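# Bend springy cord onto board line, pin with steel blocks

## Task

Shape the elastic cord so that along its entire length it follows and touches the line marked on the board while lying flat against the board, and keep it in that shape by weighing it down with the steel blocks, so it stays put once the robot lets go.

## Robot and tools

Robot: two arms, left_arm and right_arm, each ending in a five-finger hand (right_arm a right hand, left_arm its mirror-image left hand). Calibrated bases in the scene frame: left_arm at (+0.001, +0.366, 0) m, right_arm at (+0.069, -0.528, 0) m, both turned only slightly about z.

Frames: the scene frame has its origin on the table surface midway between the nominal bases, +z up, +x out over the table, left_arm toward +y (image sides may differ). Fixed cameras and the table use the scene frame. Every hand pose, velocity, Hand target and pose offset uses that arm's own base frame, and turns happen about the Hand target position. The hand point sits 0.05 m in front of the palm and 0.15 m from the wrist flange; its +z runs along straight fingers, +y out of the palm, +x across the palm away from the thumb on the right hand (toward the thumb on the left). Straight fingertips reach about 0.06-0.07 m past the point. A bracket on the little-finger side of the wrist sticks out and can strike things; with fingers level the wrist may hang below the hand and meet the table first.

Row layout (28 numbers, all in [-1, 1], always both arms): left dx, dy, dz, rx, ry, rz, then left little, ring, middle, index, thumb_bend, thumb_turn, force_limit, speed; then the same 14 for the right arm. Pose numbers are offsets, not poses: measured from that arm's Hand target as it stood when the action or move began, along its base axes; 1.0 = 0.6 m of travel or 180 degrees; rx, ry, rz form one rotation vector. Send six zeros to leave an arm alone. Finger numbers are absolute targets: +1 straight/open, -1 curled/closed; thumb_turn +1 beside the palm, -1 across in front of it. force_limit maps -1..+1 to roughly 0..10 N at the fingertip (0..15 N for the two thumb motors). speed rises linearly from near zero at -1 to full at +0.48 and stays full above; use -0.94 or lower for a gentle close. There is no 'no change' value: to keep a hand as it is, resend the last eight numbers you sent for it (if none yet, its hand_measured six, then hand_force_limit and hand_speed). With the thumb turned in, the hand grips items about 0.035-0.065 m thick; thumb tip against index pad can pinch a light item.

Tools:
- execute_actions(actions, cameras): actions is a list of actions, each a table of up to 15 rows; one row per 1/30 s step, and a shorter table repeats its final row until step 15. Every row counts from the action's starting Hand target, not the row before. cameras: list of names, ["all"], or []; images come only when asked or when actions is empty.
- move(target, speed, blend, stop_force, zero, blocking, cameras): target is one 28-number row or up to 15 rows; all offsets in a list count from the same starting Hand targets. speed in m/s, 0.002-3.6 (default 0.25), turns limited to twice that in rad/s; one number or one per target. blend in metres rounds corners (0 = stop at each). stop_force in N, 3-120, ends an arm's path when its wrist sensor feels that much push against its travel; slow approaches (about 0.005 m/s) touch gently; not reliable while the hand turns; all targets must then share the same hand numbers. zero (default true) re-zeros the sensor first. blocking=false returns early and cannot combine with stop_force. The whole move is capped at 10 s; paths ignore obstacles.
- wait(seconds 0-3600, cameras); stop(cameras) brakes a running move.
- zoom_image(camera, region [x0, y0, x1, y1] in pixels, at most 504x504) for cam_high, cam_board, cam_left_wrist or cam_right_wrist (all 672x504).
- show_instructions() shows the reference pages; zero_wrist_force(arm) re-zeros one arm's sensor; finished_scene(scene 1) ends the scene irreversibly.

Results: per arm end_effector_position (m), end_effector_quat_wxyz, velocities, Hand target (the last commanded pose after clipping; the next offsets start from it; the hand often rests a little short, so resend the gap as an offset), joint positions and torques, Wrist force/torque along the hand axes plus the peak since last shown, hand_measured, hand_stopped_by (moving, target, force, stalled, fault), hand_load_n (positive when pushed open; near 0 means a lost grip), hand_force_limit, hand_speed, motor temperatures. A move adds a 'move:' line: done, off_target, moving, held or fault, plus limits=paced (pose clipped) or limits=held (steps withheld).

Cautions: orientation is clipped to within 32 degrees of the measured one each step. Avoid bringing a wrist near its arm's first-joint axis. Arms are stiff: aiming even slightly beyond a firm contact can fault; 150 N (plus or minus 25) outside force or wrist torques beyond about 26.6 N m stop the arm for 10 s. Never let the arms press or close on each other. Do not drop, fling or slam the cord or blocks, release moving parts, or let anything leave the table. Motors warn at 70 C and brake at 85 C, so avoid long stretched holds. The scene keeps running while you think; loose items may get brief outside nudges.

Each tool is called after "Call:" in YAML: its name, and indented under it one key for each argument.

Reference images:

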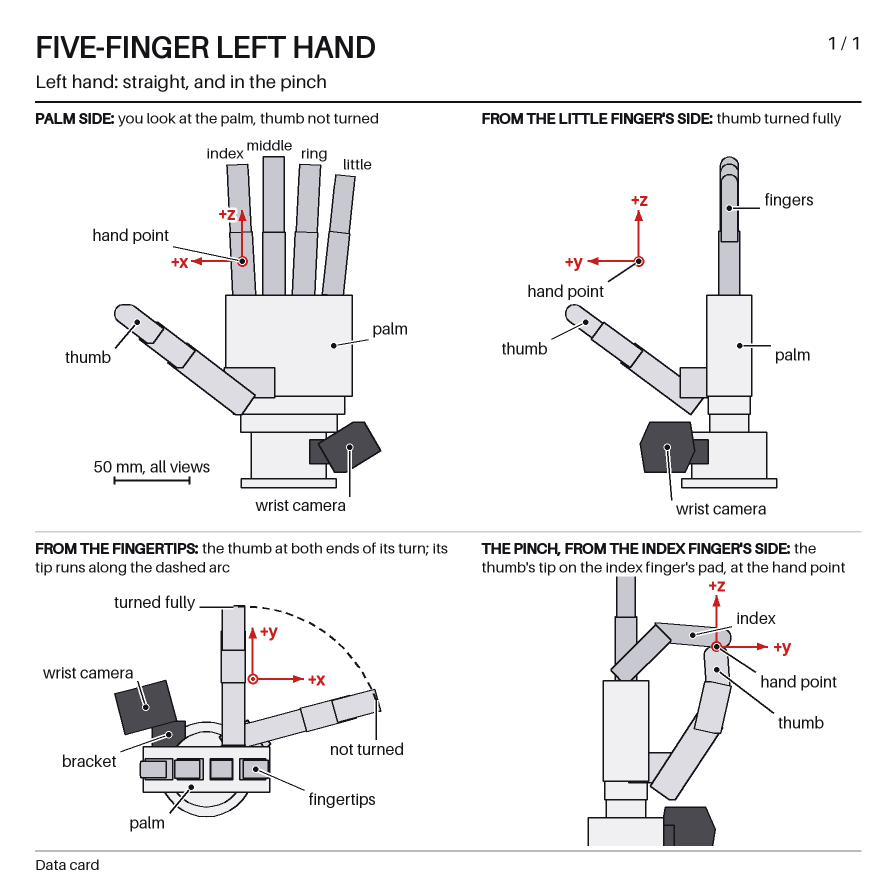

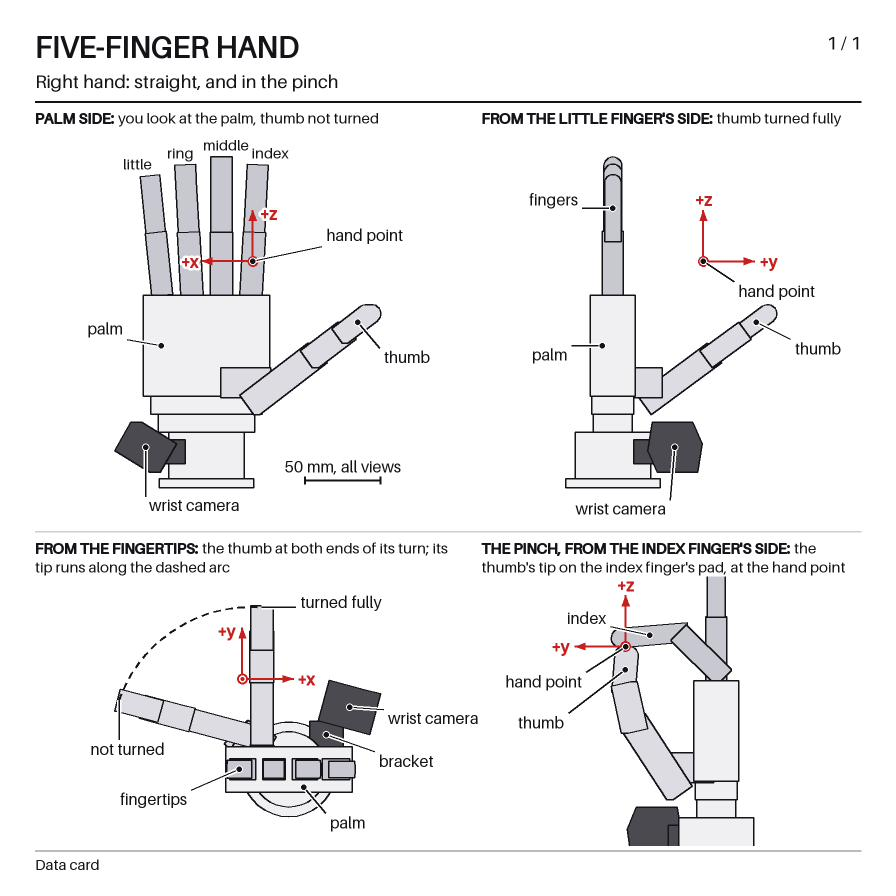

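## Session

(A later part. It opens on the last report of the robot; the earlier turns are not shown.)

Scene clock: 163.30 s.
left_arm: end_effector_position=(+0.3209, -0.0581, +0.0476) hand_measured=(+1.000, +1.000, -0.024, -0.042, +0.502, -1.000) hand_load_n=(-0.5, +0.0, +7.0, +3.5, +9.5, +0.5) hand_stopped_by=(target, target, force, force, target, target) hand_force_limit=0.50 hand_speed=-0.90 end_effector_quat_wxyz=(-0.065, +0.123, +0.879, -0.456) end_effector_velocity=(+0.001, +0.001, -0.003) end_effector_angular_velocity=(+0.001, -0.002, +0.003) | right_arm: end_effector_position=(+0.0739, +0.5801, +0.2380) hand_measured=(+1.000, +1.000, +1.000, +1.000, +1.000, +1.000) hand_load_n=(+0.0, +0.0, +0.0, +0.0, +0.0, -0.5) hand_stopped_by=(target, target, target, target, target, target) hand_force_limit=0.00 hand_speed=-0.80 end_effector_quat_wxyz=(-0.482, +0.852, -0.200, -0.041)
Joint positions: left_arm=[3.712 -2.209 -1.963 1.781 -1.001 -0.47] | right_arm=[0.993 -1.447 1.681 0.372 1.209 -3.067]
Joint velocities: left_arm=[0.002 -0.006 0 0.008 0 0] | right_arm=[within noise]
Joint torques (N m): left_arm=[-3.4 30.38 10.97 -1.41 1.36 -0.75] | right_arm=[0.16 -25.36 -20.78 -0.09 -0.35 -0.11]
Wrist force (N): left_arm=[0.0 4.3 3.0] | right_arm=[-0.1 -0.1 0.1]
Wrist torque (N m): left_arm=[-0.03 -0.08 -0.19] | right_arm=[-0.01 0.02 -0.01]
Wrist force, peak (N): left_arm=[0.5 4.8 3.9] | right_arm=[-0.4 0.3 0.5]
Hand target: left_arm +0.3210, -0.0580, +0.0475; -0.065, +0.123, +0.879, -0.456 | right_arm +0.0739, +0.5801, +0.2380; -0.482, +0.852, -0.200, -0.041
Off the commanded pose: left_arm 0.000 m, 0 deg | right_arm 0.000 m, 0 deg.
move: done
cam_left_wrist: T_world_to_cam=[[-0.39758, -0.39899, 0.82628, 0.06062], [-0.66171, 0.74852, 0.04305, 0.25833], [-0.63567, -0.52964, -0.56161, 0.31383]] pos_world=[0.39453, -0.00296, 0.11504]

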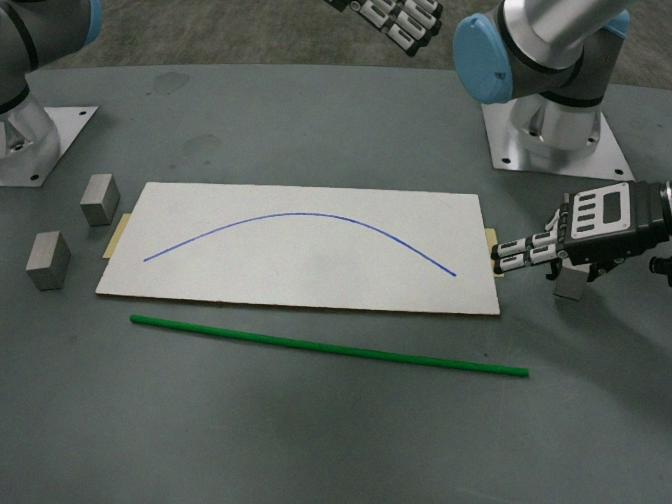

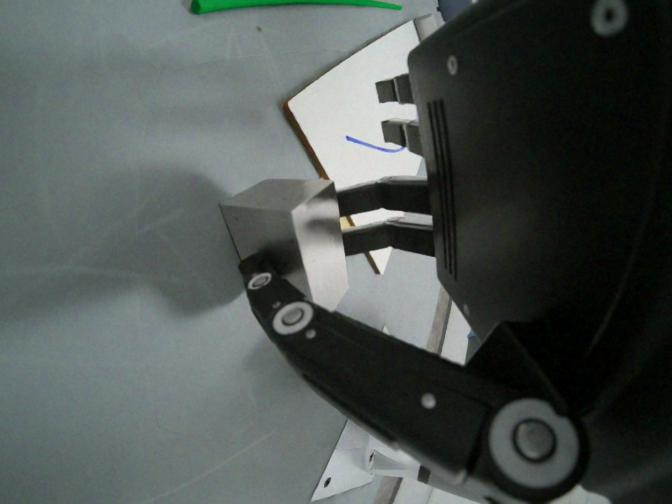

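Call:
move:
  target: [0.0,0.0,-0.029,0,0,0,1,1,-0.35,-0.35,0.5,-1,0.5,-0.9, 0,0,0,0,0,0,1,1,1,1,1,1,0,-0.8]
  speed: 0.02
  cameras: []

Call:
move:
  target: [0.0,0.0,0,0,0,0,1,1,0.2,0.2,0.5,-1,0.5,-0.7, 0,0,0,0,0,0,1,1,1,1,1,1,0,-0.8]
  speed: 0.05
  cameras: ["cam_board","cam_left_wrist"]

Call:
zoom_image:
  camera: "cam_left_wrist"
  region: [120, 160, 460, 420]

Call:
zoom_image:
  camera: "cam_board"
  region: [472, 150, 672, 350]

Scene clock: 176.27 s.
left_arm: end_effector_position=(+0.3210, -0.0580, +0.0299) hand_measured=(+1.000, +1.000, -0.024, -0.044, +0.502, -1.000) hand_load_n=(+0.0, +0.0, +4.5, +0.0, +12.0, -0.5) hand_stopped_by=(target, target, force, force, target, target) hand_force_limit=0.50 hand_speed=-0.90 end_effector_quat_wxyz=(-0.065, +0.123, +0.879, -0.456) | right_arm: end_effector_position=(+0.0739, +0.5801, +0.2380) hand_measured=(+1.000, +1.000, +1.000, +1.000, +1.000, +1.000) hand_load_n=(+0.0, +0.0, +0.0, +0.0, +0.0, +0.0) hand_stopped_by=(target, target, target, target, target, target) hand_force_limit=0.00 hand_speed=-0.80 end_effector_quat_wxyz=(-0.482, +0.852, -0.200, -0.041)
Joint positions: left_arm=[3.712 -2.247 -1.962 1.82 -1.001 -0.47] | right_arm=[0.993 -1.447 1.681 0.372 1.209 -3.067]
Joint torques (N m): left_arm=[6.88 43.37 10.41 -3.94 0.39 0.6] | right_arm=[-1.33 -24.94 -21.69 0.02 -0.49 -0.27]
Wrist force (N): left_arm=[1.1 -1.2 -9.9] | right_arm=[-0.1 -0.2 0.1]
Wrist torque (N m): left_arm=[-0.21 -0.44 -0.05] | right_arm=[-0.04 0.02 -0.01]
Wrist force, peak (N): left_arm=[0.8 -2.6 -11.4] | right_arm=[-0.4 0.0 0.4]
Hand target: left_arm +0.3210, -0.0580, +0.0301; -0.065, +0.123, +0.879, -0.456 | right_arm +0.0739, +0.5801, +0.2380; -0.482, +0.852, -0.200, -0.041
Off the commanded pose: left_arm 0.000 m, 0 deg | right_arm 0.000 m, 0 deg.
move: done

Scene clock: 176.83 s.
left_arm: end_effector_position=(+0.3210, -0.0580, +0.0301) hand_measured=(+1.000, +1.000, +0.200, +0.200, +0.502, -1.000) hand_load_n=(+0.0, +0.0, +0.0, +0.0, +3.5, +0.0) hand_stopped_by=(target, target, target, target, target, target) hand_force_limit=0.50 hand_speed=-0.70 end_effector_quat_wxyz=(-0.065, +0.123, +0.879, -0.456) | right_arm: end_effector_position=(+0.0739, +0.5801, +0.2380) hand_measured=(+1.000, +1.000, +1.000, +1.000, +1.000, +1.000) hand_load_n=(-0.5, +0.0, +0.0, +0.0, +0.0, +0.0) hand_stopped_by=(target, target, target, target, target, target) hand_force_limit=0.00 hand_speed=-0.80 end_effector_quat_wxyz=(-0.482, +0.852, -0.200, -0.041)
Joint positions: left_arm=[3.712 -2.247 -1.962 1.82 -1.001 -0.47] | right_arm=[0.993 -1.447 1.681 0.372 1.209 -3.067]
Joint torques (N m): left_arm=[7.46 48 5.3 -5.16 0.57 0.29] | right_arm=[-1.06 -25.1 -21.92 -0.12 -0.44 -0.21]
Wrist force (N): left_arm=[0.2 1.6 -1.9] | right_arm=[0.0 -0.1 0.1]
Wrist torque (N m): left_arm=[-0.14 -0.22 -0.14] | right_arm=[-0.02 0.01 -0.01]
Wrist force, peak (N): left_arm=[0.9 -0.1 -9.2] | right_arm=[0.0 0.0 0.4]
Hand target: left_arm +0.3210, -0.0580, +0.0301; -0.065, +0.123, +0.879, -0.456 | right_arm +0.0739, +0.5801, +0.2380; -0.482, +0.852, -0.200, -0.041
Off the commanded pose: left_arm 0.000 m, 0 deg | right_arm 0.000 m, 0 deg.
move: done
cam_left_wrist: T_world_to_cam=[[-0.39774, -0.39912, 0.82614, 0.0752], [-0.66171, 0.74853, 0.04305, 0.25915], [-0.63557, -0.52954, -0.56182, 0.30405]] pos_world=[0.39463, -0.00296, 0.09754]

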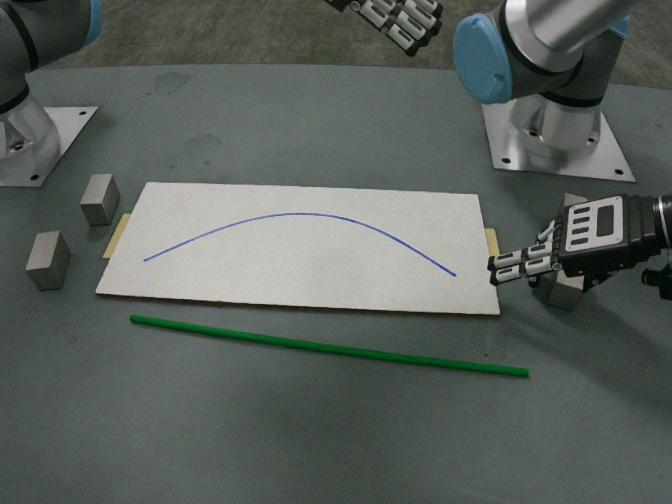

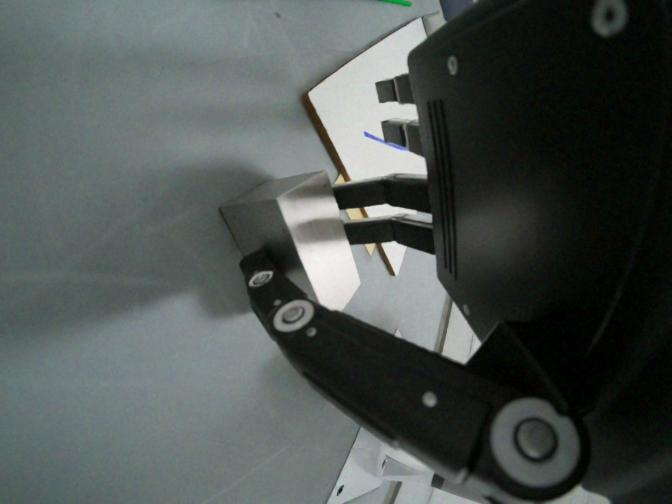

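Scaled by 1.482 from the camera's image (finer frame: 960x720).

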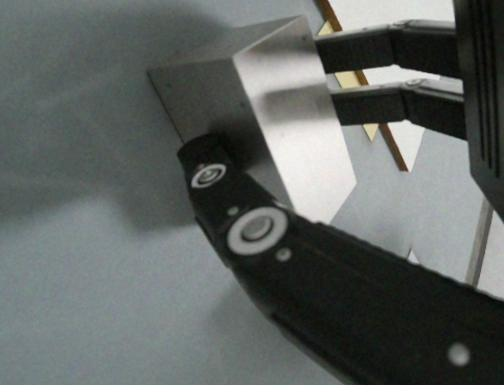

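Scaled by 2.520.

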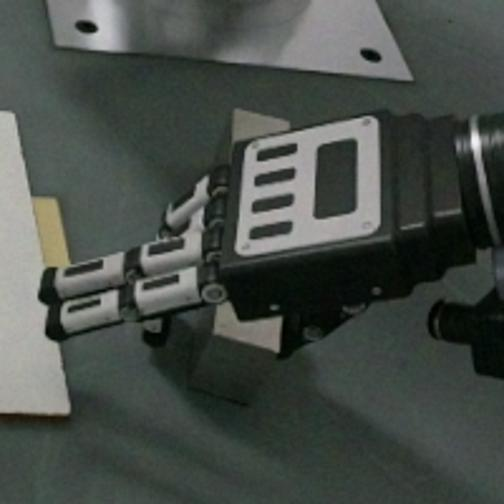

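Call:
move:
  target: [0.0,0.0,0,0,0,0,1,1,0.3,0.3,0.6,-1,0.5,-0.7, 0,0,0,0,0,0,1,1,1,1,1,1,0,-0.8]
  speed: 0.05
  cameras: []

Call:
move:
  target: [-0.0096,0.0028,0.0067,0,0,0,1,1,0.3,0.3,0.6,-1,0.5,-0.7, 0,0,0,0,0,0,1,1,1,1,1,1,0,-0.8]
  speed: 0.05
  cameras: []

Call:
move:
  target: [0,0,0,0,0,0,1,1,0.3,0.3,0.5,-1,0.5,-0.8, 0,0,0,0,0,0,1,1,1,1,1,1,0,-0.8]
  speed: 0.05
  cameras: []

Call:
move:
  target: [0,0,0,0,0,0,1,1,-0.4,-0.4,0.5,-1,0.8,-0.88, 0,0,0,0,0,0,1,1,1,1,1,1,0,-0.8]
  speed: 0.05
  cameras: ["cam_board","cam_left_wrist"]

Call:
zoom_image:
  camera: "cam_left_wrist"
  region: [120, 160, 460, 420]

Scene clock: 180.43 s.
left_arm: end_effector_position=(+0.3210, -0.0580, +0.0301) hand_measured=(+1.000, +1.000, +0.300, +0.300, +0.600, -1.000) hand_load_n=(+0.0, +0.0, +0.0, +0.0, +0.0, +0.0) hand_stopped_by=(target, target, target, target, target, target) hand_force_limit=0.50 hand_speed=-0.70 end_effector_quat_wxyz=(-0.065, +0.123, +0.879, -0.456) | right_arm: end_effector_position=(+0.0739, +0.5801, +0.2380) hand_measured=(+1.000, +1.000, +1.000, +1.000, +1.000, +1.000) hand_load_n=(+0.0, +0.0, +0.0, -0.5, +0.0, +0.0) hand_stopped_by=(target, target, target, target, target, target) hand_force_limit=0.00 hand_speed=-0.80 end_effector_quat_wxyz=(-0.482, +0.852, -0.200, -0.041)
Joint positions: left_arm=[3.712 -2.247 -1.962 1.82 -1.001 -0.47] | right_arm=[0.993 -1.447 1.681 0.372 1.209 -3.067]
Joint torques (N m): left_arm=[7.09 46.43 2.51 -3.6 0.26 -1.01] | right_arm=[-1.01 -25.63 -21.43 0.03 -0.42 -0.28]
Wrist force (N): left_arm=[0.7 -1.6 0.2] | right_arm=[-0.1 0.1 0.4]
Wrist torque (N m): left_arm=[-0.36 -0.23 -0.07] | right_arm=[0.00 0.00 0.00]
Wrist force, peak (N): left_arm=[0.1 1.9 -1.8] | right_arm=[-0.3 0.1 0.5]
Hand target: left_arm +0.3210, -0.0580, +0.0301; -0.065, +0.123, +0.879, -0.456 | right_arm +0.0739, +0.5801, +0.2380; -0.482, +0.852, -0.200, -0.041
Off the commanded pose: left_arm 0.000 m, 0 deg | right_arm 0.000 m, 0 deg.
move: done

Scene clock: 180.93 s.
left_arm: end_effector_position=(+0.3152, -0.0563, +0.0341) hand_measured=(+1.000, +1.000, +0.300, +0.300, +0.600, -1.000) hand_load_n=(+0.0, -0.5, +0.0, +0.0, +0.0, +0.0) hand_stopped_by=(target, target, target, target, target, target) hand_force_limit=0.50 hand_speed=-0.70 end_effector_quat_wxyz=(-0.065, +0.123, +0.879, -0.456) | right_arm: end_effector_position=(+0.0739, +0.5801, +0.2380) hand_measured=(+1.000, +1.000, +1.000, +1.000, +1.000, +1.000) hand_load_n=(+0.0, +0.0, +0.0, +0.0, +0.0, +0.0) hand_stopped_by=(target, target, target, target, target, target) hand_force_limit=0.00 hand_speed=-0.80 end_effector_quat_wxyz=(-0.482, +0.852, -0.200, -0.041)
Joint positions: left_arm=[3.724 -2.232 -1.98 1.816 -1.01 -0.46] | right_arm=[0.993 -1.447 1.681 0.372 1.209 -3.067]
Joint torques (N m): left_arm=[-10.12 33.08 11.1 -0.44 2.14 -1.1] | right_arm=[-1.16 -25.05 -21.92 -0.08 -0.43 -0.15]
Wrist force (N): left_arm=[0.4 -1.3 0.2] | right_arm=[-0.1 -0.1 0.1]
Wrist torque (N m): left_arm=[-0.31 -0.19 -0.09] | right_arm=[-0.02 0.02 -0.01]
Wrist force, peak (N): left_arm=[1.0 -1.8 -0.2] | right_arm=[0.0 0.5 0.2]
Hand target: left_arm +0.3152, -0.0563, +0.0341; -0.065, +0.123, +0.879, -0.456 | right_arm +0.0739, +0.5801, +0.2380; -0.482, +0.852, -0.200, -0.041
Off the commanded pose: left_arm 0.000 m, 0 deg | right_arm 0.000 m, 0 deg.
move: done

Scene clock: 181.53 s.
left_arm: end_effector_position=(+0.3152, -0.0563, +0.0341) hand_measured=(+1.000, +1.000, +0.300, +0.300, +0.502, -1.000) hand_load_n=(+0.0, +0.0, +0.0, +0.0, +3.5, +0.0) hand_stopped_by=(target, target, target, target, target, target) hand_force_limit=0.50 hand_speed=-0.80 end_effector_quat_wxyz=(-0.065, +0.123, +0.879, -0.456) | right_arm: end_effector_position=(+0.0739, +0.5801, +0.2380) hand_measured=(+1.000, +1.000, +1.000, +1.000, +1.000, +1.000) hand_load_n=(+0.0, +0.0, +0.0, +0.0, +0.0, +0.0) hand_stopped_by=(target, target, target, target, target, target) hand_force_limit=0.00 hand_speed=-0.80 end_effector_quat_wxyz=(-0.482, +0.852, -0.200, -0.041)
Joint positions: left_arm=[3.724 -2.232 -1.98 1.817 -1.01 -0.46] | right_arm=[0.993 -1.447 1.681 0.372 1.209 -3.067]
Joint torques (N m): left_arm=[-11.62 30.92 5.72 -0.93 2.08 -0.29] | right_arm=[-1.04 -25.47 -22.26 0.04 -0.39 -0.26]
Wrist force (N): left_arm=[0.6 1.3 -1.6] | right_arm=[-0.2 0.0 0.3]
Wrist torque (N m): left_arm=[-0.13 -0.23 -0.12] | right_arm=[0.00 0.02 -0.01]
Wrist force, peak (N): left_arm=[0.3 1.6 -1.8] | right_arm=[-0.3 -0.1 0.4]
Hand target: left_arm +0.3152, -0.0563, +0.0341; -0.065, +0.123, +0.879, -0.456 | right_arm +0.0739, +0.5801, +0.2380; -0.482, +0.852, -0.200, -0.041
Off the commanded pose: left_arm 0.000 m, 0 deg | right_arm 0.000 m, 0 deg.
move: done

Scene clock: 182.87 s.
left_arm: end_effector_position=(+0.3152, -0.0564, +0.0341) hand_measured=(+1.000, +1.000, -0.020, -0.054, +0.504, -1.000) hand_load_n=(+0.0, +0.0, +7.0, +9.5, +8.5, +0.0) hand_stopped_by=(target, target, force, force, target, target) hand_force_limit=0.80 hand_speed=-0.88 end_effector_quat_wxyz=(-0.065, +0.123, +0.879, -0.456) | right_arm: end_effector_position=(+0.0739, +0.5801, +0.2380) hand_measured=(+1.000, +1.000, +1.000, +1.000, +1.000, +1.000) hand_load_n=(+0.0, +0.0, +0.0, +0.0, +0.0, +0.0) hand_stopped_by=(target, target, target, target, target, target) hand_force_limit=0.00 hand_speed=-0.80 end_effector_quat_wxyz=(-0.482, +0.852, -0.200, -0.041)
Joint positions: left_arm=[3.724 -2.232 -1.98 1.817 -1.009 -0.46] | right_arm=[0.993 -1.447 1.681 0.372 1.209 -3.067]
Joint torques (N m): left_arm=[-8.65 30.2 4.5 -3.44 1.09 0.61] | right_arm=[-1.33 -25 -21.97 0.03 -0.67 -0.23]
Wrist force (N): left_arm=[3.1 -6.1 1.0] | right_arm=[0.1 0.0 0.4]
Wrist torque (N m): left_arm=[-0.38 -0.31 0.01] | right_arm=[-0.02 -0.02 0.01]
Wrist force, peak (N): left_arm=[2.8 -7.0 2.0] | right_arm=[-0.4 -0.1 0.2]
Hand target: left_arm +0.3152, -0.0563, +0.0341; -0.065, +0.123, +0.879, -0.456 | right_arm +0.0739, +0.5801, +0.2380; -0.482, +0.852, -0.200, -0.041
Off the commanded pose: left_arm 0.000 m, 0 deg | right_arm 0.000 m, 0 deg.
move: done
cam_left_wrist: T_world_to_cam=[[-0.39774, -0.39912, 0.82614, 0.07026], [-0.66171, 0.74853, 0.04305, 0.25387], [-0.63557, -0.52954, -0.56182, 0.30351]] pos_world=[0.38883, -0.00126, 0.10154]

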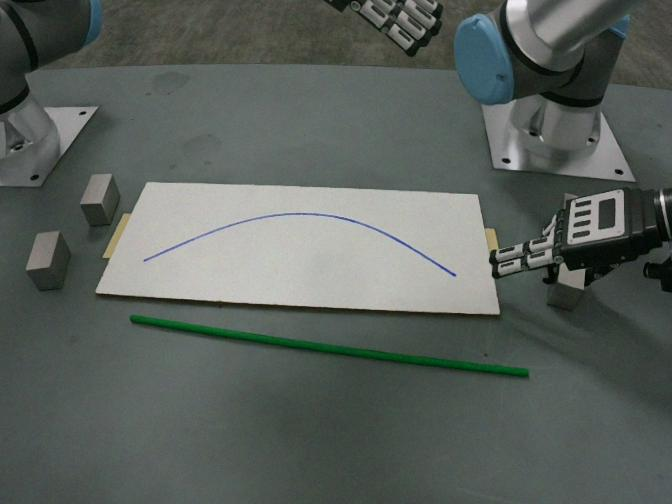

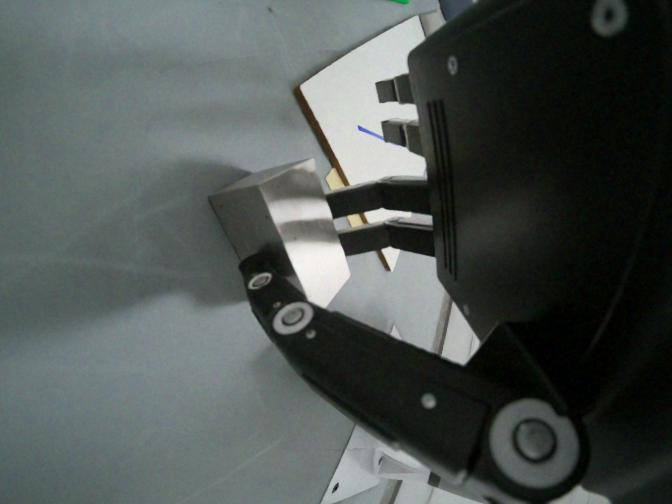

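Scaled by 1.482 from the camera's image (finer frame: 960x720).

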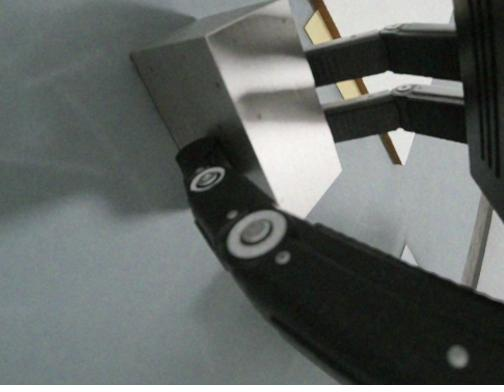

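Call:
move:
  target: [0.0,0.0,0.025,0,0,0,1,1,-0.4,-0.4,0.5,-1,0.8,-0.88, 0,0,0,0,0,0,1,1,1,1,1,1,0,-0.8]
  speed: 0.03
  cameras: ["cam_board","cam_left_wrist"]

Call:
zoom_image:
  camera: "cam_left_wrist"
  region: [120, 160, 460, 420]

Call:
zoom_image:
  camera: "cam_board"
  region: [472, 150, 672, 350]

Scene clock: 185.27 s.
left_arm: end_effector_position=(+0.3152, -0.0564, +0.0492) hand_measured=(+1.000, +1.000, -0.020, -0.054, +0.504, -1.000) hand_load_n=(+0.0, -0.5, +4.5, +5.5, +10.5, +0.5) hand_stopped_by=(target, target, force, force, target, target) hand_force_limit=0.80 hand_speed=-0.88 end_effector_quat_wxyz=(-0.065, +0.123, +0.879, -0.456) end_effector_velocity=(+0.000, +0.001, -0.003) end_effector_angular_velocity=(+0.003, +0.000, +0.000) | right_arm: end_effector_position=(+0.0739, +0.5801, +0.2380) hand_measured=(+1.000, +1.000, +1.000, +1.000, +1.000, +1.000) hand_load_n=(+0.0, +0.0, +0.0, +0.0, +0.0, +0.0) hand_stopped_by=(target, target, target, target, target, target) hand_force_limit=0.00 hand_speed=-0.80 end_effector_quat_wxyz=(-0.482, +0.852, -0.200, -0.041)
Joint positions: left_arm=[3.724 -2.198 -1.98 1.783 -1.01 -0.46] | right_arm=[0.993 -1.447 1.681 0.372 1.209 -3.067]
Joint velocities: left_arm=[0.001 -0.004 0 0.007 -0.002 -0.001] | right_arm=[within noise]
Joint torques (N m): left_arm=[8.9 28.53 12.84 -1.18 1.96 0.28] | right_arm=[-1.62 -24.86 -21.61 0.01 -0.44 -0.18]
Wrist force (N): left_arm=[0.2 3.7 2.4] | right_arm=[0.2 -0.1 0.2]
Wrist torque (N m): left_arm=[-0.02 -0.14 -0.15] | right_arm=[-0.01 -0.02 0.01]
Wrist force, peak (N): left_arm=[3.4 -6.4 0.7] | right_arm=[-0.3 -0.4 0.2]
Hand target: left_arm +0.3152, -0.0563, +0.0491; -0.065, +0.123, +0.879, -0.456 | right_arm +0.0739, +0.5801, +0.2380; -0.482, +0.852, -0.200, -0.041
Off the commanded pose: left_arm 0.000 m, 0 deg | right_arm 0.000 m, 0 deg.
move: done
cam_left_wrist: T_world_to_cam=[[-0.39763, -0.39898, 0.82626, 0.05773], [-0.66164, 0.74858, 0.04306, 0.25319], [-0.6357, -0.52957, -0.56164, 0.31203]] pos_world=[0.38883, -0.00126, 0.11664]

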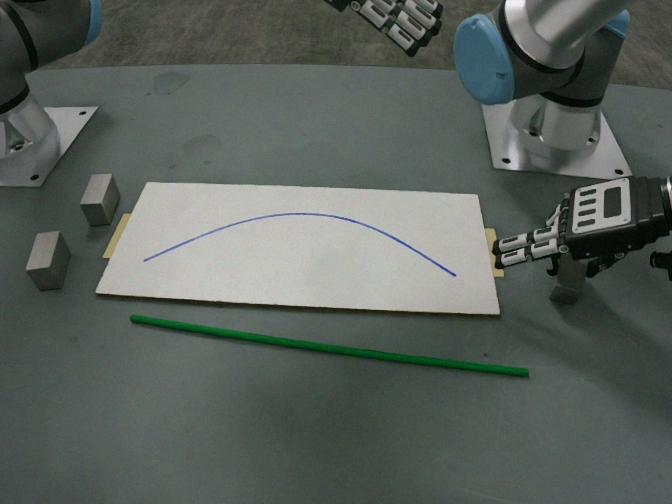

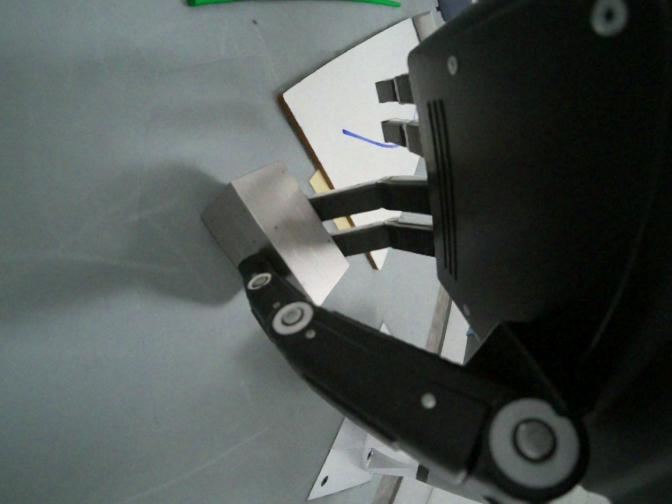

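Scaled by 1.482 from the camera's image (finer frame: 960x720).

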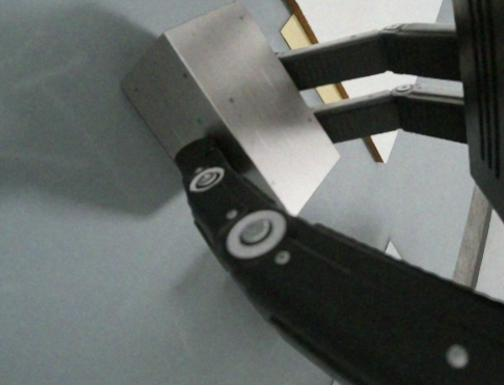

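Scaled by 2.520.

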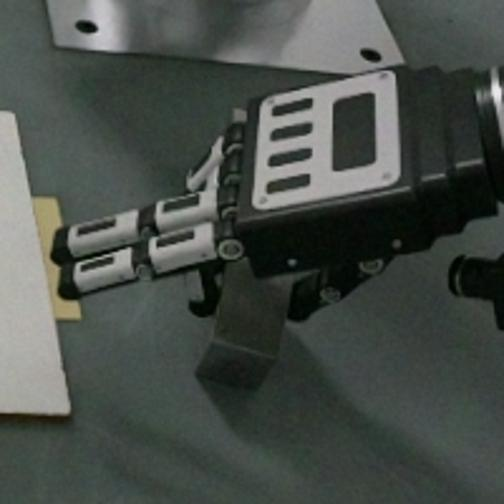

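Call:
move:
  target: [0.0,0.0,-0.0245,0,0,0,1,1,-0.4,-0.4,0.5,-1,0.8,-0.88, 0,0,0,0,0,0,1,1,1,1,1,1,0,-0.8]
  speed: 0.02
  cameras: []

Call:
move:
  target: [0.0,0.0,0,0,0,0,1,1,0.3,0.3,0.6,-1,0.5,-0.7, 0,0,0,0,0,0,1,1,1,1,1,1,0,-0.8]
  speed: 0.05
  cameras: []

Call:
move:
  target: [0.0048,-0.0013,0.0093,0,0,0,1,1,0.3,0.3,0.6,-1,0.5,-0.7, 0,0,0,0,0,0,1,1,1,1,1,1,0,-0.8]
  speed: 0.05
  cameras: []

Call:
move:
  target: [0,0,0,0,0,0,1,1,0.3,0.3,0.5,-1,0.5,-0.8, 0,0,0,0,0,0,1,1,1,1,1,1,0,-0.8]
  speed: 0.05
  cameras: []

Call:
move:
  target: [0,0,0,0,0,0,1,1,-0.4,-0.4,0.5,-1,0.8,-0.88, 0,0,0,0,0,0,1,1,1,1,1,1,0,-0.8]
  speed: 0.05
  cameras: ["cam_board","cam_left_wrist"]

Call:
zoom_image:
  camera: "cam_left_wrist"
  region: [120, 160, 460, 420]

Call:
move:
  target: [0.0,0.0,0.025,0,0,0,1,1,-0.4,-0.4,0.5,-1,0.8,-0.88, 0,0,0,0,0,0,1,1,1,1,1,1,0,-0.8]
  speed: 0.03
  cameras: ["cam_board","cam_left_wrist"]

Call:
zoom_image:
  camera: "cam_left_wrist"
  region: [120, 160, 460, 420]

Call:
zoom_image:
  camera: "cam_board"
  region: [472, 150, 672, 350]

Scene clock: 192.33 s.
left_arm: end_effector_position=(+0.3152, -0.0563, +0.0342) hand_measured=(+1.000, +1.000, -0.020, -0.054, +0.504, -1.000) hand_load_n=(+0.0, +0.0, +3.5, +1.5, +12.5, +0.0) hand_stopped_by=(target, target, force, force, target, target) hand_force_limit=0.80 hand_speed=-0.88 end_effector_quat_wxyz=(-0.065, +0.123, +0.879, -0.456) | right_arm: end_effector_position=(+0.0739, +0.5801, +0.2380) hand_measured=(+1.000, +1.000, +1.000, +1.000, +1.000, +1.000) hand_load_n=(+0.0, +0.0, +0.0, +0.0, +0.0, -0.5) hand_stopped_by=(target, target, target, target, target, target) hand_force_limit=0.00 hand_speed=-0.80 end_effector_quat_wxyz=(-0.482, +0.852, -0.200, -0.041)
Joint positions: left_arm=[3.724 -2.231 -1.98 1.816 -1.01 -0.46] | right_arm=[0.993 -1.447 1.681 0.372 1.209 -3.067]
Joint torques (N m): left_arm=[7.53 44.22 12.7 -4.25 2.4 0.8] | right_arm=[-1.13 -24.91 -21.81 0.06 -0.38 -0.27]
Wrist force (N): left_arm=[1.4 -0.4 -8.7] | right_arm=[-0.2 0.0 0.2]
Wrist torque (N m): left_arm=[-0.09 -0.26 -0.08] | right_arm=[0.00 0.03 0.00]
Wrist force, peak (N): left_arm=[0.8 -1.9 -10.1] | right_arm=[0.0 -0.4 0.3]
Hand target: left_arm +0.3152, -0.0563, +0.0344; -0.065, +0.123, +0.879, -0.456 | right_arm +0.0739, +0.5801, +0.2380; -0.482, +0.852, -0.200, -0.041
Off the commanded pose: left_arm 0.000 m, 0 deg | right_arm 0.000 m, 0 deg.
move: done

Scene clock: 193.03 s.
left_arm: end_effector_position=(+0.3152, -0.0563, +0.0344) hand_measured=(+1.000, +1.000, +0.300, +0.300, +0.600, -1.000) hand_load_n=(+0.0, +0.0, +0.0, +0.0, +0.0, +0.0) hand_stopped_by=(target, target, target, target, target, target) hand_force_limit=0.50 hand_speed=-0.70 end_effector_quat_wxyz=(-0.065, +0.123, +0.879, -0.456) | right_arm: end_effector_position=(+0.0739, +0.5801, +0.2380) hand_measured=(+1.000, +1.000, +1.000, +1.000, +1.000, +1.000) hand_load_n=(+0.0, +0.0, -0.5, +0.0, +0.0, +0.0) hand_stopped_by=(target, target, target, target, target, target) hand_force_limit=0.00 hand_speed=-0.80 end_effector_quat_wxyz=(-0.482, +0.852, -0.200, -0.041)
Joint positions: left_arm=[3.724 -2.231 -1.98 1.816 -1.01 -0.46] | right_arm=[0.993 -1.447 1.681 0.372 1.209 -3.067]
Joint torques (N m): left_arm=[5.93 46.63 12.62 -4.61 1.99 0.71] | right_arm=[-1.48 -25.35 -21.23 -0.08 -0.5 -0.36]
Wrist force (N): left_arm=[-0.1 -1.3 0.1] | right_arm=[-0.3 0.2 0.1]
Wrist torque (N m): left_arm=[-0.31 -0.07 -0.09] | right_arm=[0.03 0.04 -0.01]
Wrist force, peak (N): left_arm=[1.2 0.3 -7.7] | right_arm=[-0.1 0.2 0.4]
Hand target: left_arm +0.3152, -0.0563, +0.0344; -0.065, +0.123, +0.879, -0.456 | right_arm +0.0739, +0.5801, +0.2380; -0.482, +0.852, -0.200, -0.041
Off the commanded pose: left_arm 0.000 m, 0 deg | right_arm 0.000 m, 0 deg.
move: done

Scene clock: 193.53 s.
left_arm: end_effector_position=(+0.3181, -0.0572, +0.0400) hand_measured=(+1.000, +1.000, +0.300, +0.300, +0.600, -1.000) hand_load_n=(+0.0, +0.0, +0.0, +0.0, +0.0, +0.0) hand_stopped_by=(target, target, target, target, target, target) hand_force_limit=0.50 hand_speed=-0.70 end_effector_quat_wxyz=(-0.065, +0.123, +0.879, -0.456) | right_arm: end_effector_position=(+0.0739, +0.5801, +0.2380) hand_measured=(+1.000, +1.000, +1.000, +1.000, +1.000, +1.000) hand_load_n=(+0.0, +0.0, -0.5, +0.0, -0.5, +0.0) hand_stopped_by=(target, target, target, target, target, target) hand_force_limit=0.00 hand_speed=-0.80 end_effector_quat_wxyz=(-0.482, +0.852, -0.200, -0.041)
Joint positions: left_arm=[3.718 -2.222 -1.971 1.801 -1.005 -0.465] | right_arm=[0.993 -1.447 1.681 0.372 1.209 -3.067]
Joint torques (N m): left_arm=[9.94 30.3 2.02 -0.48 -1.51 0.81] | right_arm=[-1.58 -25.01 -21.99 0.04 -0.54 -0.28]
Wrist force (N): left_arm=[-0.2 -1.3 0.2] | right_arm=[0.1 -0.1 0.2]
Wrist torque (N m): left_arm=[-0.32 -0.06 -0.04] | right_arm=[-0.02 -0.02 0.00]
Wrist force, peak (N): left_arm=[-0.7 -1.8 -0.2] | right_arm=[-0.6 -0.1 0.0]
Hand target: left_arm +0.3181, -0.0571, +0.0400; -0.065, +0.123, +0.879, -0.456 | right_arm +0.0739, +0.5801, +0.2380; -0.482, +0.852, -0.200, -0.041
Off the commanded pose: left_arm 0.000 m, 0 deg | right_arm 0.000 m, 0 deg.
move: done

Scene clock: 194.13 s.
left_arm: end_effector_position=(+0.3181, -0.0571, +0.0399) hand_measured=(+1.000, +1.000, +0.300, +0.300, +0.502, -1.000) hand_load_n=(+0.0, +0.0, +0.0, +0.0, +4.0, +0.0) hand_stopped_by=(target, target, target, target, target, target) hand_force_limit=0.50 hand_speed=-0.80 end_effector_quat_wxyz=(-0.065, +0.123, +0.879, -0.456) | right_arm: end_effector_position=(+0.0739, +0.5801, +0.2380) hand_measured=(+1.000, +1.000, +1.000, +1.000, +1.000, +1.000) hand_load_n=(+0.0, +0.0, +0.0, +0.0, +0.0, -0.5) hand_stopped_by=(target, target, target, target, target, target) hand_force_limit=0.00 hand_speed=-0.80 end_effector_quat_wxyz=(-0.482, +0.852, -0.200, -0.041)
Joint positions: left_arm=[3.718 -2.222 -1.971 1.801 -1.005 -0.465] | right_arm=[0.993 -1.447 1.681 0.372 1.209 -3.067]
Joint torques (N m): left_arm=[8.72 28.34 2.01 -3.38 -0.77 0.6] | right_arm=[-0.66 -25.77 -21.83 0.05 -0.51 -0.29]
Wrist force (N): left_arm=[-0.1 1.0 -4.2] | right_arm=[-0.1 0.2 0.2]
Wrist torque (N m): left_arm=[-0.11 -0.13 -0.08] | right_arm=[0.03 0.01 0.01]
Wrist force, peak (N): left_arm=[0.2 1.0 -4.5] | right_arm=[-0.4 0.1 0.3]
Hand target: left_arm +0.3181, -0.0571, +0.0400; -0.065, +0.123, +0.879, -0.456 | right_arm +0.0739, +0.5801, +0.2380; -0.482, +0.852, -0.200, -0.041
Off the commanded pose: left_arm 0.000 m, 0 deg | right_arm 0.000 m, 0 deg.
move: done

Scene clock: 195.50 s.
left_arm: end_effector_position=(+0.3181, -0.0571, +0.0400) hand_measured=(+1.000, +1.000, -0.030, -0.064, +0.504, -1.000) hand_load_n=(+0.0, -0.5, +8.5, +9.5, +13.5, +2.0) hand_stopped_by=(target, target, force, force, target, target) hand_force_limit=0.80 hand_speed=-0.88 end_effector_quat_wxyz=(-0.065, +0.123, +0.879, -0.456) | right_arm: end_effector_position=(+0.0739, +0.5801, +0.2380) hand_measured=(+1.000, +1.000, +1.000, +1.000, +1.000, +1.000) hand_load_n=(+0.0, +0.0, +0.0, +0.0, +0.0, +0.0) hand_stopped_by=(target, target, target, target, target, target) hand_force_limit=0.00 hand_speed=-0.80 end_effector_quat_wxyz=(-0.482, +0.852, -0.200, -0.041)
Joint positions: left_arm=[3.718 -2.222 -1.971 1.801 -1.005 -0.465] | right_arm=[0.993 -1.447 1.681 0.372 1.209 -3.067]
Joint torques (N m): left_arm=[2.86 32.13 4.46 -3.57 1.86 0.74] | right_arm=[-1.09 -25.48 -21.56 0.08 -0.54 -0.35]
Wrist force (N): left_arm=[3.0 -2.1 0.5] | right_arm=[-0.1 -0.2 0.1]
Wrist torque (N m): left_arm=[-0.32 -0.26 -0.02] | right_arm=[-0.03 0.02 -0.01]
Wrist force, peak (N): left_arm=[0.2 0.9 -4.4] | right_arm=[-0.3 -0.1 0.4]
Hand target: left_arm +0.3181, -0.0571, +0.0400; -0.065, +0.123, +0.879, -0.456 | right_arm +0.0739, +0.5801, +0.2380; -0.482, +0.852, -0.200, -0.041
Off the commanded pose: left_arm 0.000 m, 0 deg | right_arm 0.000 m, 0 deg.
move: done
cam_left_wrist: T_world_to_cam=[[-0.39766, -0.39905, 0.82621, 0.06619], [-0.66166, 0.74856, 0.04309, 0.25611], [-0.63566, -0.52954, -0.56171, 0.30827]] pos_world=[0.39173, -0.00206, 0.10744]

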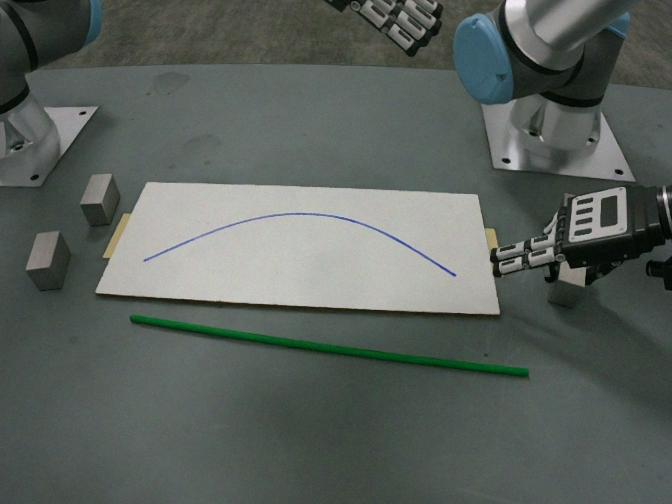

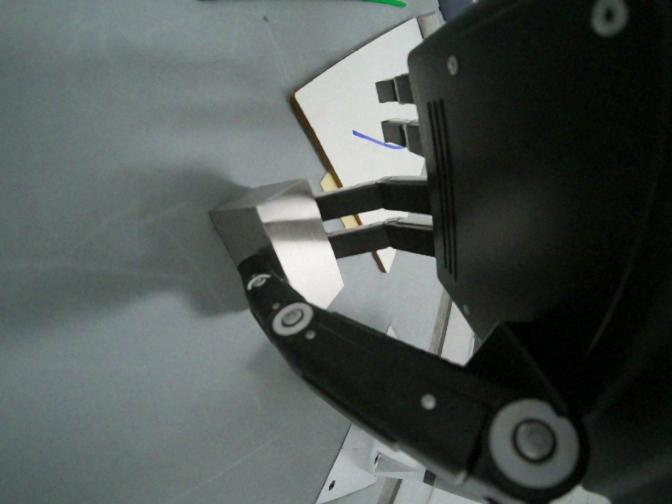

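Scaled by 1.482 from the camera's image (finer frame: 960x720).

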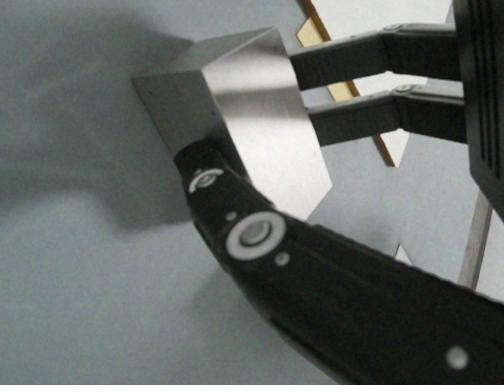

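Scene clock: 196.27 s.
left_arm: end_effector_position=(+0.3181, -0.0571, +0.0551) hand_measured=(+1.000, +1.000, -0.030, -0.064, +0.504, -1.000) hand_load_n=(+0.0, +0.0, +9.0, +7.5, +14.5, +0.5) hand_stopped_by=(target, target, force, force, target, target) hand_force_limit=0.80 hand_speed=-0.88 end_effector_quat_wxyz=(-0.065, +0.123, +0.879, -0.456) end_effector_velocity=(+0.001, +0.000, -0.003) end_effector_angular_velocity=(+0.001, -0.004, -0.001) | right_arm: end_effector_position=(+0.0739, +0.5801, +0.2380) hand_measured=(+1.000, +1.000, +1.000, +1.000, +1.000, +1.000) hand_load_n=(+0.0, +0.0, -0.5, +0.0, +0.0, -0.5) hand_stopped_by=(target, target, target, target, target, target) hand_force_limit=0.00 hand_speed=-0.80 end_effector_quat_wxyz=(-0.482, +0.852, -0.200, -0.041)
Joint positions: left_arm=[3.718 -2.189 -1.971 1.767 -1.005 -0.465] | right_arm=[0.993 -1.447 1.681 0.372 1.209 -3.067]
Joint velocities: left_arm=[0 -0.005 0.001 0.007 0 0.002] | right_arm=[within noise]
Joint torques (N m): left_arm=[-0.7 29.47 16.33 -1.31 2.44 0.54] | right_arm=[-0.48 -24.75 -22.24 0 -0.36 -0.3]
Wrist force (N): left_arm=[-0.2 4.3 3.0] | right_arm=[0.0 -0.2 0.4]
Wrist torque (N m): left_arm=[0.00 -0.04 -0.13] | right_arm=[-0.04 0.00 0.00]
Wrist force, peak (N): left_arm=[-0.1 4.6 3.5] | right_arm=[-0.3 -0.3 0.2]
Hand target: left_arm +0.3181, -0.0571, +0.0550; -0.065, +0.123, +0.879, -0.456 | right_arm +0.0739, +0.5801, +0.2380; -0.482, +0.852, -0.200, -0.041
Off the commanded pose: left_arm 0.000 m, 0 deg | right_arm 0.000 m, 0 deg.
move: done
cam_left_wrist: T_world_to_cam=[[-0.39766, -0.3991, 0.82618, 0.05371], [-0.66172, 0.74851, 0.04308, 0.25548], [-0.6356, -0.52957, -0.56175, 0.31673]] pos_world=[0.39173, -0.00206, 0.12254]

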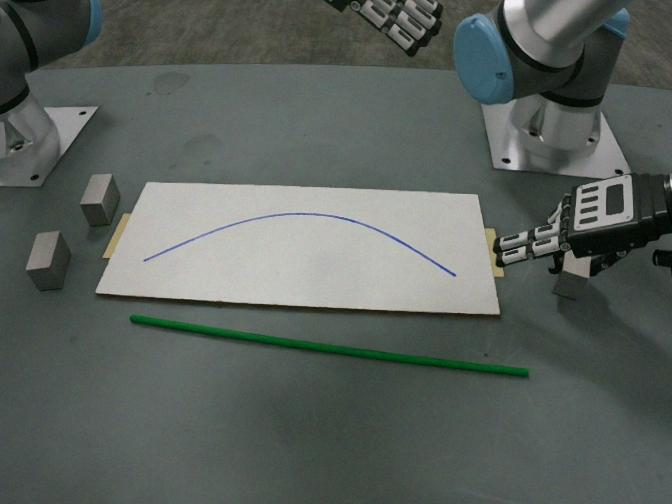

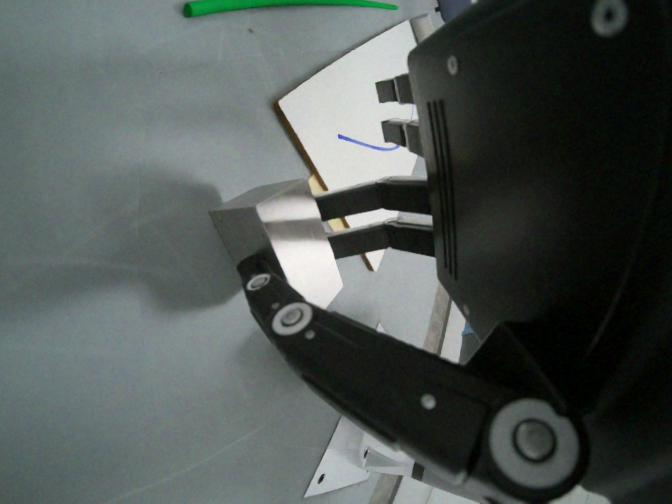

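Scaled by 1.482 from the camera's image (finer frame: 960x720).

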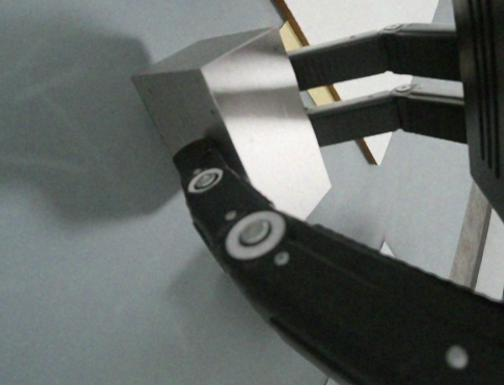

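Scaled by 2.520.

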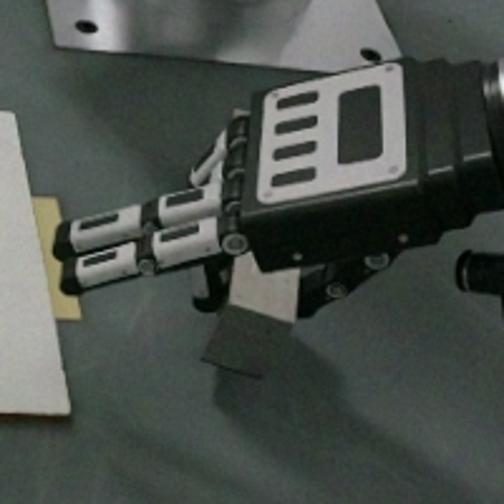

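Call:
move:
  target: [0,0,0.075,0,0,0,1,1,-0.4,-0.4,0.5,-1,0.8,-0.88, 0.04,-0.33,0.1,0,0,0,1,1,1,1,1,1,0,-0.8]
  speed: 0.15
  cameras: []

Call:
move:
  target: [-0.0887,-0.4185,0,0,0,-0.0294,1,1,-0.4,-0.4,0.5,-1,0.8,-0.88, 0,0,0,0,0,0,1,1,1,1,1,1,0,-0.8]
  speed: 0.12
  cameras: ["all"]

Scene clock: 203.63 s.
left_arm: end_effector_position=(+0.3181, -0.0571, +0.1000) hand_measured=(+1.000, +1.000, -0.030, -0.064, +0.504, -1.000) hand_load_n=(+0.0, +0.0, +8.5, +7.5, +14.5, +0.5) hand_stopped_by=(target, target, force, force, target, target) hand_force_limit=0.80 hand_speed=-0.88 end_effector_quat_wxyz=(-0.065, +0.123, +0.879, -0.456) | right_arm: end_effector_position=(+0.0979, +0.3821, +0.2979) hand_measured=(+1.000, +1.000, +1.000, +1.000, +1.000, +1.000) hand_load_n=(+0.0, +0.0, +0.0, +0.0, +0.0, +0.0) hand_stopped_by=(target, target, target, target, target, target) hand_force_limit=0.00 hand_speed=-0.80 end_effector_quat_wxyz=(-0.482, +0.852, -0.200, -0.041)
Joint positions: left_arm=[3.718 -2.095 -1.96 1.663 -1.005 -0.465] | right_arm=[0.38 -1.888 1.971 0.814 0.75 -3.569]
Joint torques (N m): left_arm=[-6.72 27.3 6.76 -1.36 0.21 -0.6] | right_arm=[-13 -15.69 -23.99 2.12 -2.8 -1.69]
Wrist force (N): left_arm=[0.2 4.0 3.4] | right_arm=[-0.5 -0.2 0.3]
Wrist torque (N m): left_arm=[-0.09 -0.09 -0.09] | right_arm=[-0.06 0.09 0.00]
Wrist force, peak (N): left_arm=[-0.2 4.9 3.3] | right_arm=[-0.3 -0.4 1.6]
Hand target: left_arm +0.3181, -0.0571, +0.1000; -0.065, +0.123, +0.879, -0.456 | right_arm +0.0979, +0.3821, +0.2980; -0.482, +0.852, -0.200, -0.041
Off the commanded pose: left_arm 0.000 m, 0 deg | right_arm 0.000 m, 0 deg.
move: done

Scene clock: 206.23 s.
left_arm: end_effector_position=(+0.2649, -0.3082, +0.0999) hand_measured=(+1.000, +1.000, -0.030, -0.064, +0.504, -1.000) hand_load_n=(+0.0, +0.0, +8.5, +7.5, +14.5, +0.5) hand_stopped_by=(target, target, force, force, target, target) hand_force_limit=0.80 hand_speed=-0.88 end_effector_quat_wxyz=(-0.086, +0.163, +0.872, -0.453) end_effector_velocity=(-0.001, +0.000, +0.000) end_effector_angular_velocity=(+0.002, +0.005, +0.002) | right_arm: end_effector_position=(+0.0979, +0.3821, +0.2980) hand_measured=(+1.000, +1.000, +1.000, +1.000, +1.000, +1.000) hand_load_n=(+0.0, +0.0, +0.0, +0.0, +0.0, +0.0) hand_stopped_by=(target, target, target, target, target, target) hand_force_limit=0.00 hand_speed=-0.80 end_effector_quat_wxyz=(-0.482, +0.852, -0.200, -0.041)
Joint positions: left_arm=[3.065 -2.039 -1.924 1.999 -0.672 -1.086] | right_arm=[0.38 -1.888 1.971 0.814 0.749 -3.569]
Joint velocities: left_arm=[-0.002 -0.001 0 0.001 0 -0.006] | right_arm=[within noise]
Joint torques (N m): left_arm=[-10.22 44.57 13.75 -3.68 2 -0.99] | right_arm=[-14.1 -15.15 -18.29 0.3 -2.41 -0.53]
Wrist force (N): left_arm=[-0.2 4.0 3.3] | right_arm=[-0.4 -0.5 0.1]
Wrist torque (N m): left_arm=[-0.07 0.02 -0.20] | right_arm=[-0.09 0.09 0.02]
Wrist force, peak (N): left_arm=[0.2 5.5 1.5] | right_arm=[-0.6 -0.8 0.3]
Hand target: left_arm +0.2649, -0.3082, +0.1000; -0.086, +0.163, +0.872, -0.453 | right_arm +0.0979, +0.3821, +0.2980; -0.482, +0.852, -0.200, -0.041
Off the commanded pose: left_arm 0.000 m, 0 deg | right_arm 0.000 m, 0 deg.
move: done
cam_left_wrist: T_world_to_cam=[[-0.43266, -0.36084, 0.8262, -0.08358], [-0.58991, 0.80631, 0.04323, 0.40496], [-0.68177, -0.46867, -0.56172, 0.20614]] pos_world=[0.34327, -0.26007, 0.16734]
cam_right_wrist: T_world_to_cam=[[-0.16169, -0.5006, -0.85045, 0.46657], [-0.92539, -0.22243, 0.30687, 0.09281], [-0.34278, 0.83662, -0.42728, -0.04782]] pos_world=[0.14493, 0.29422, 0.34788]

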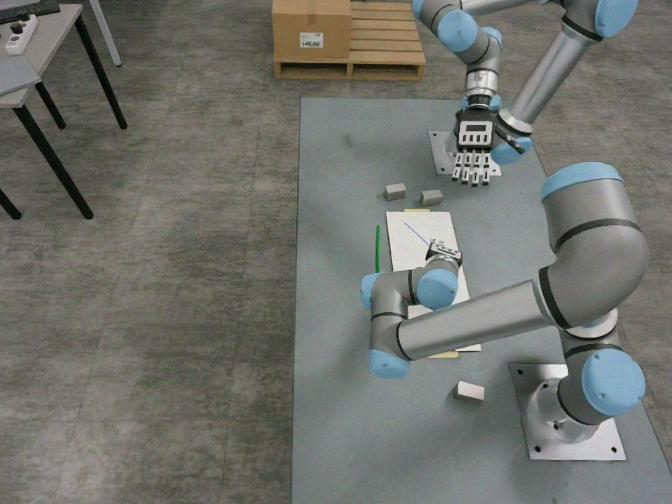

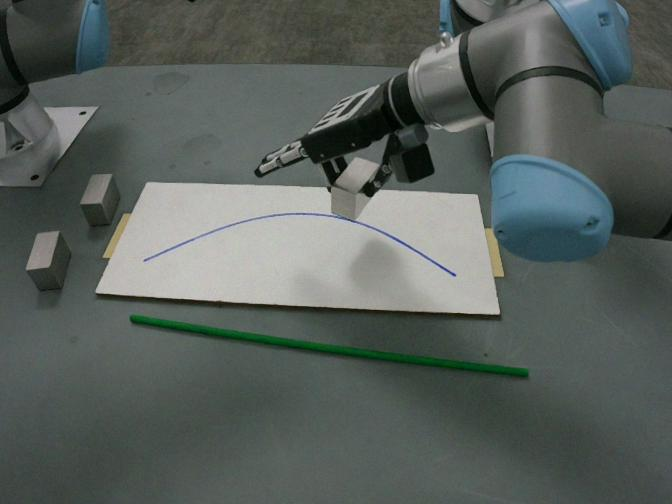

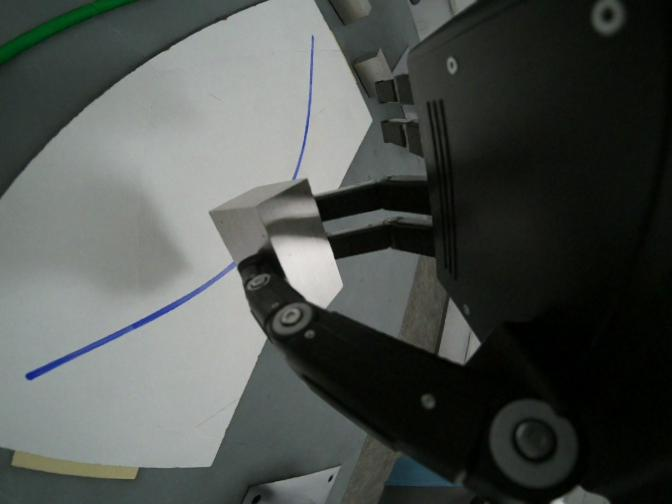

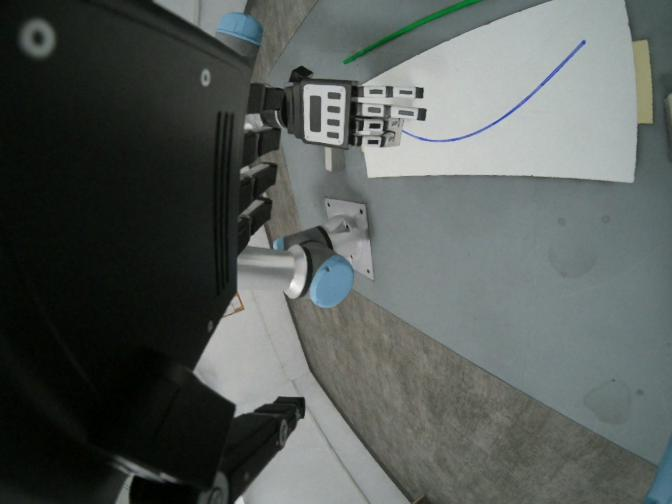

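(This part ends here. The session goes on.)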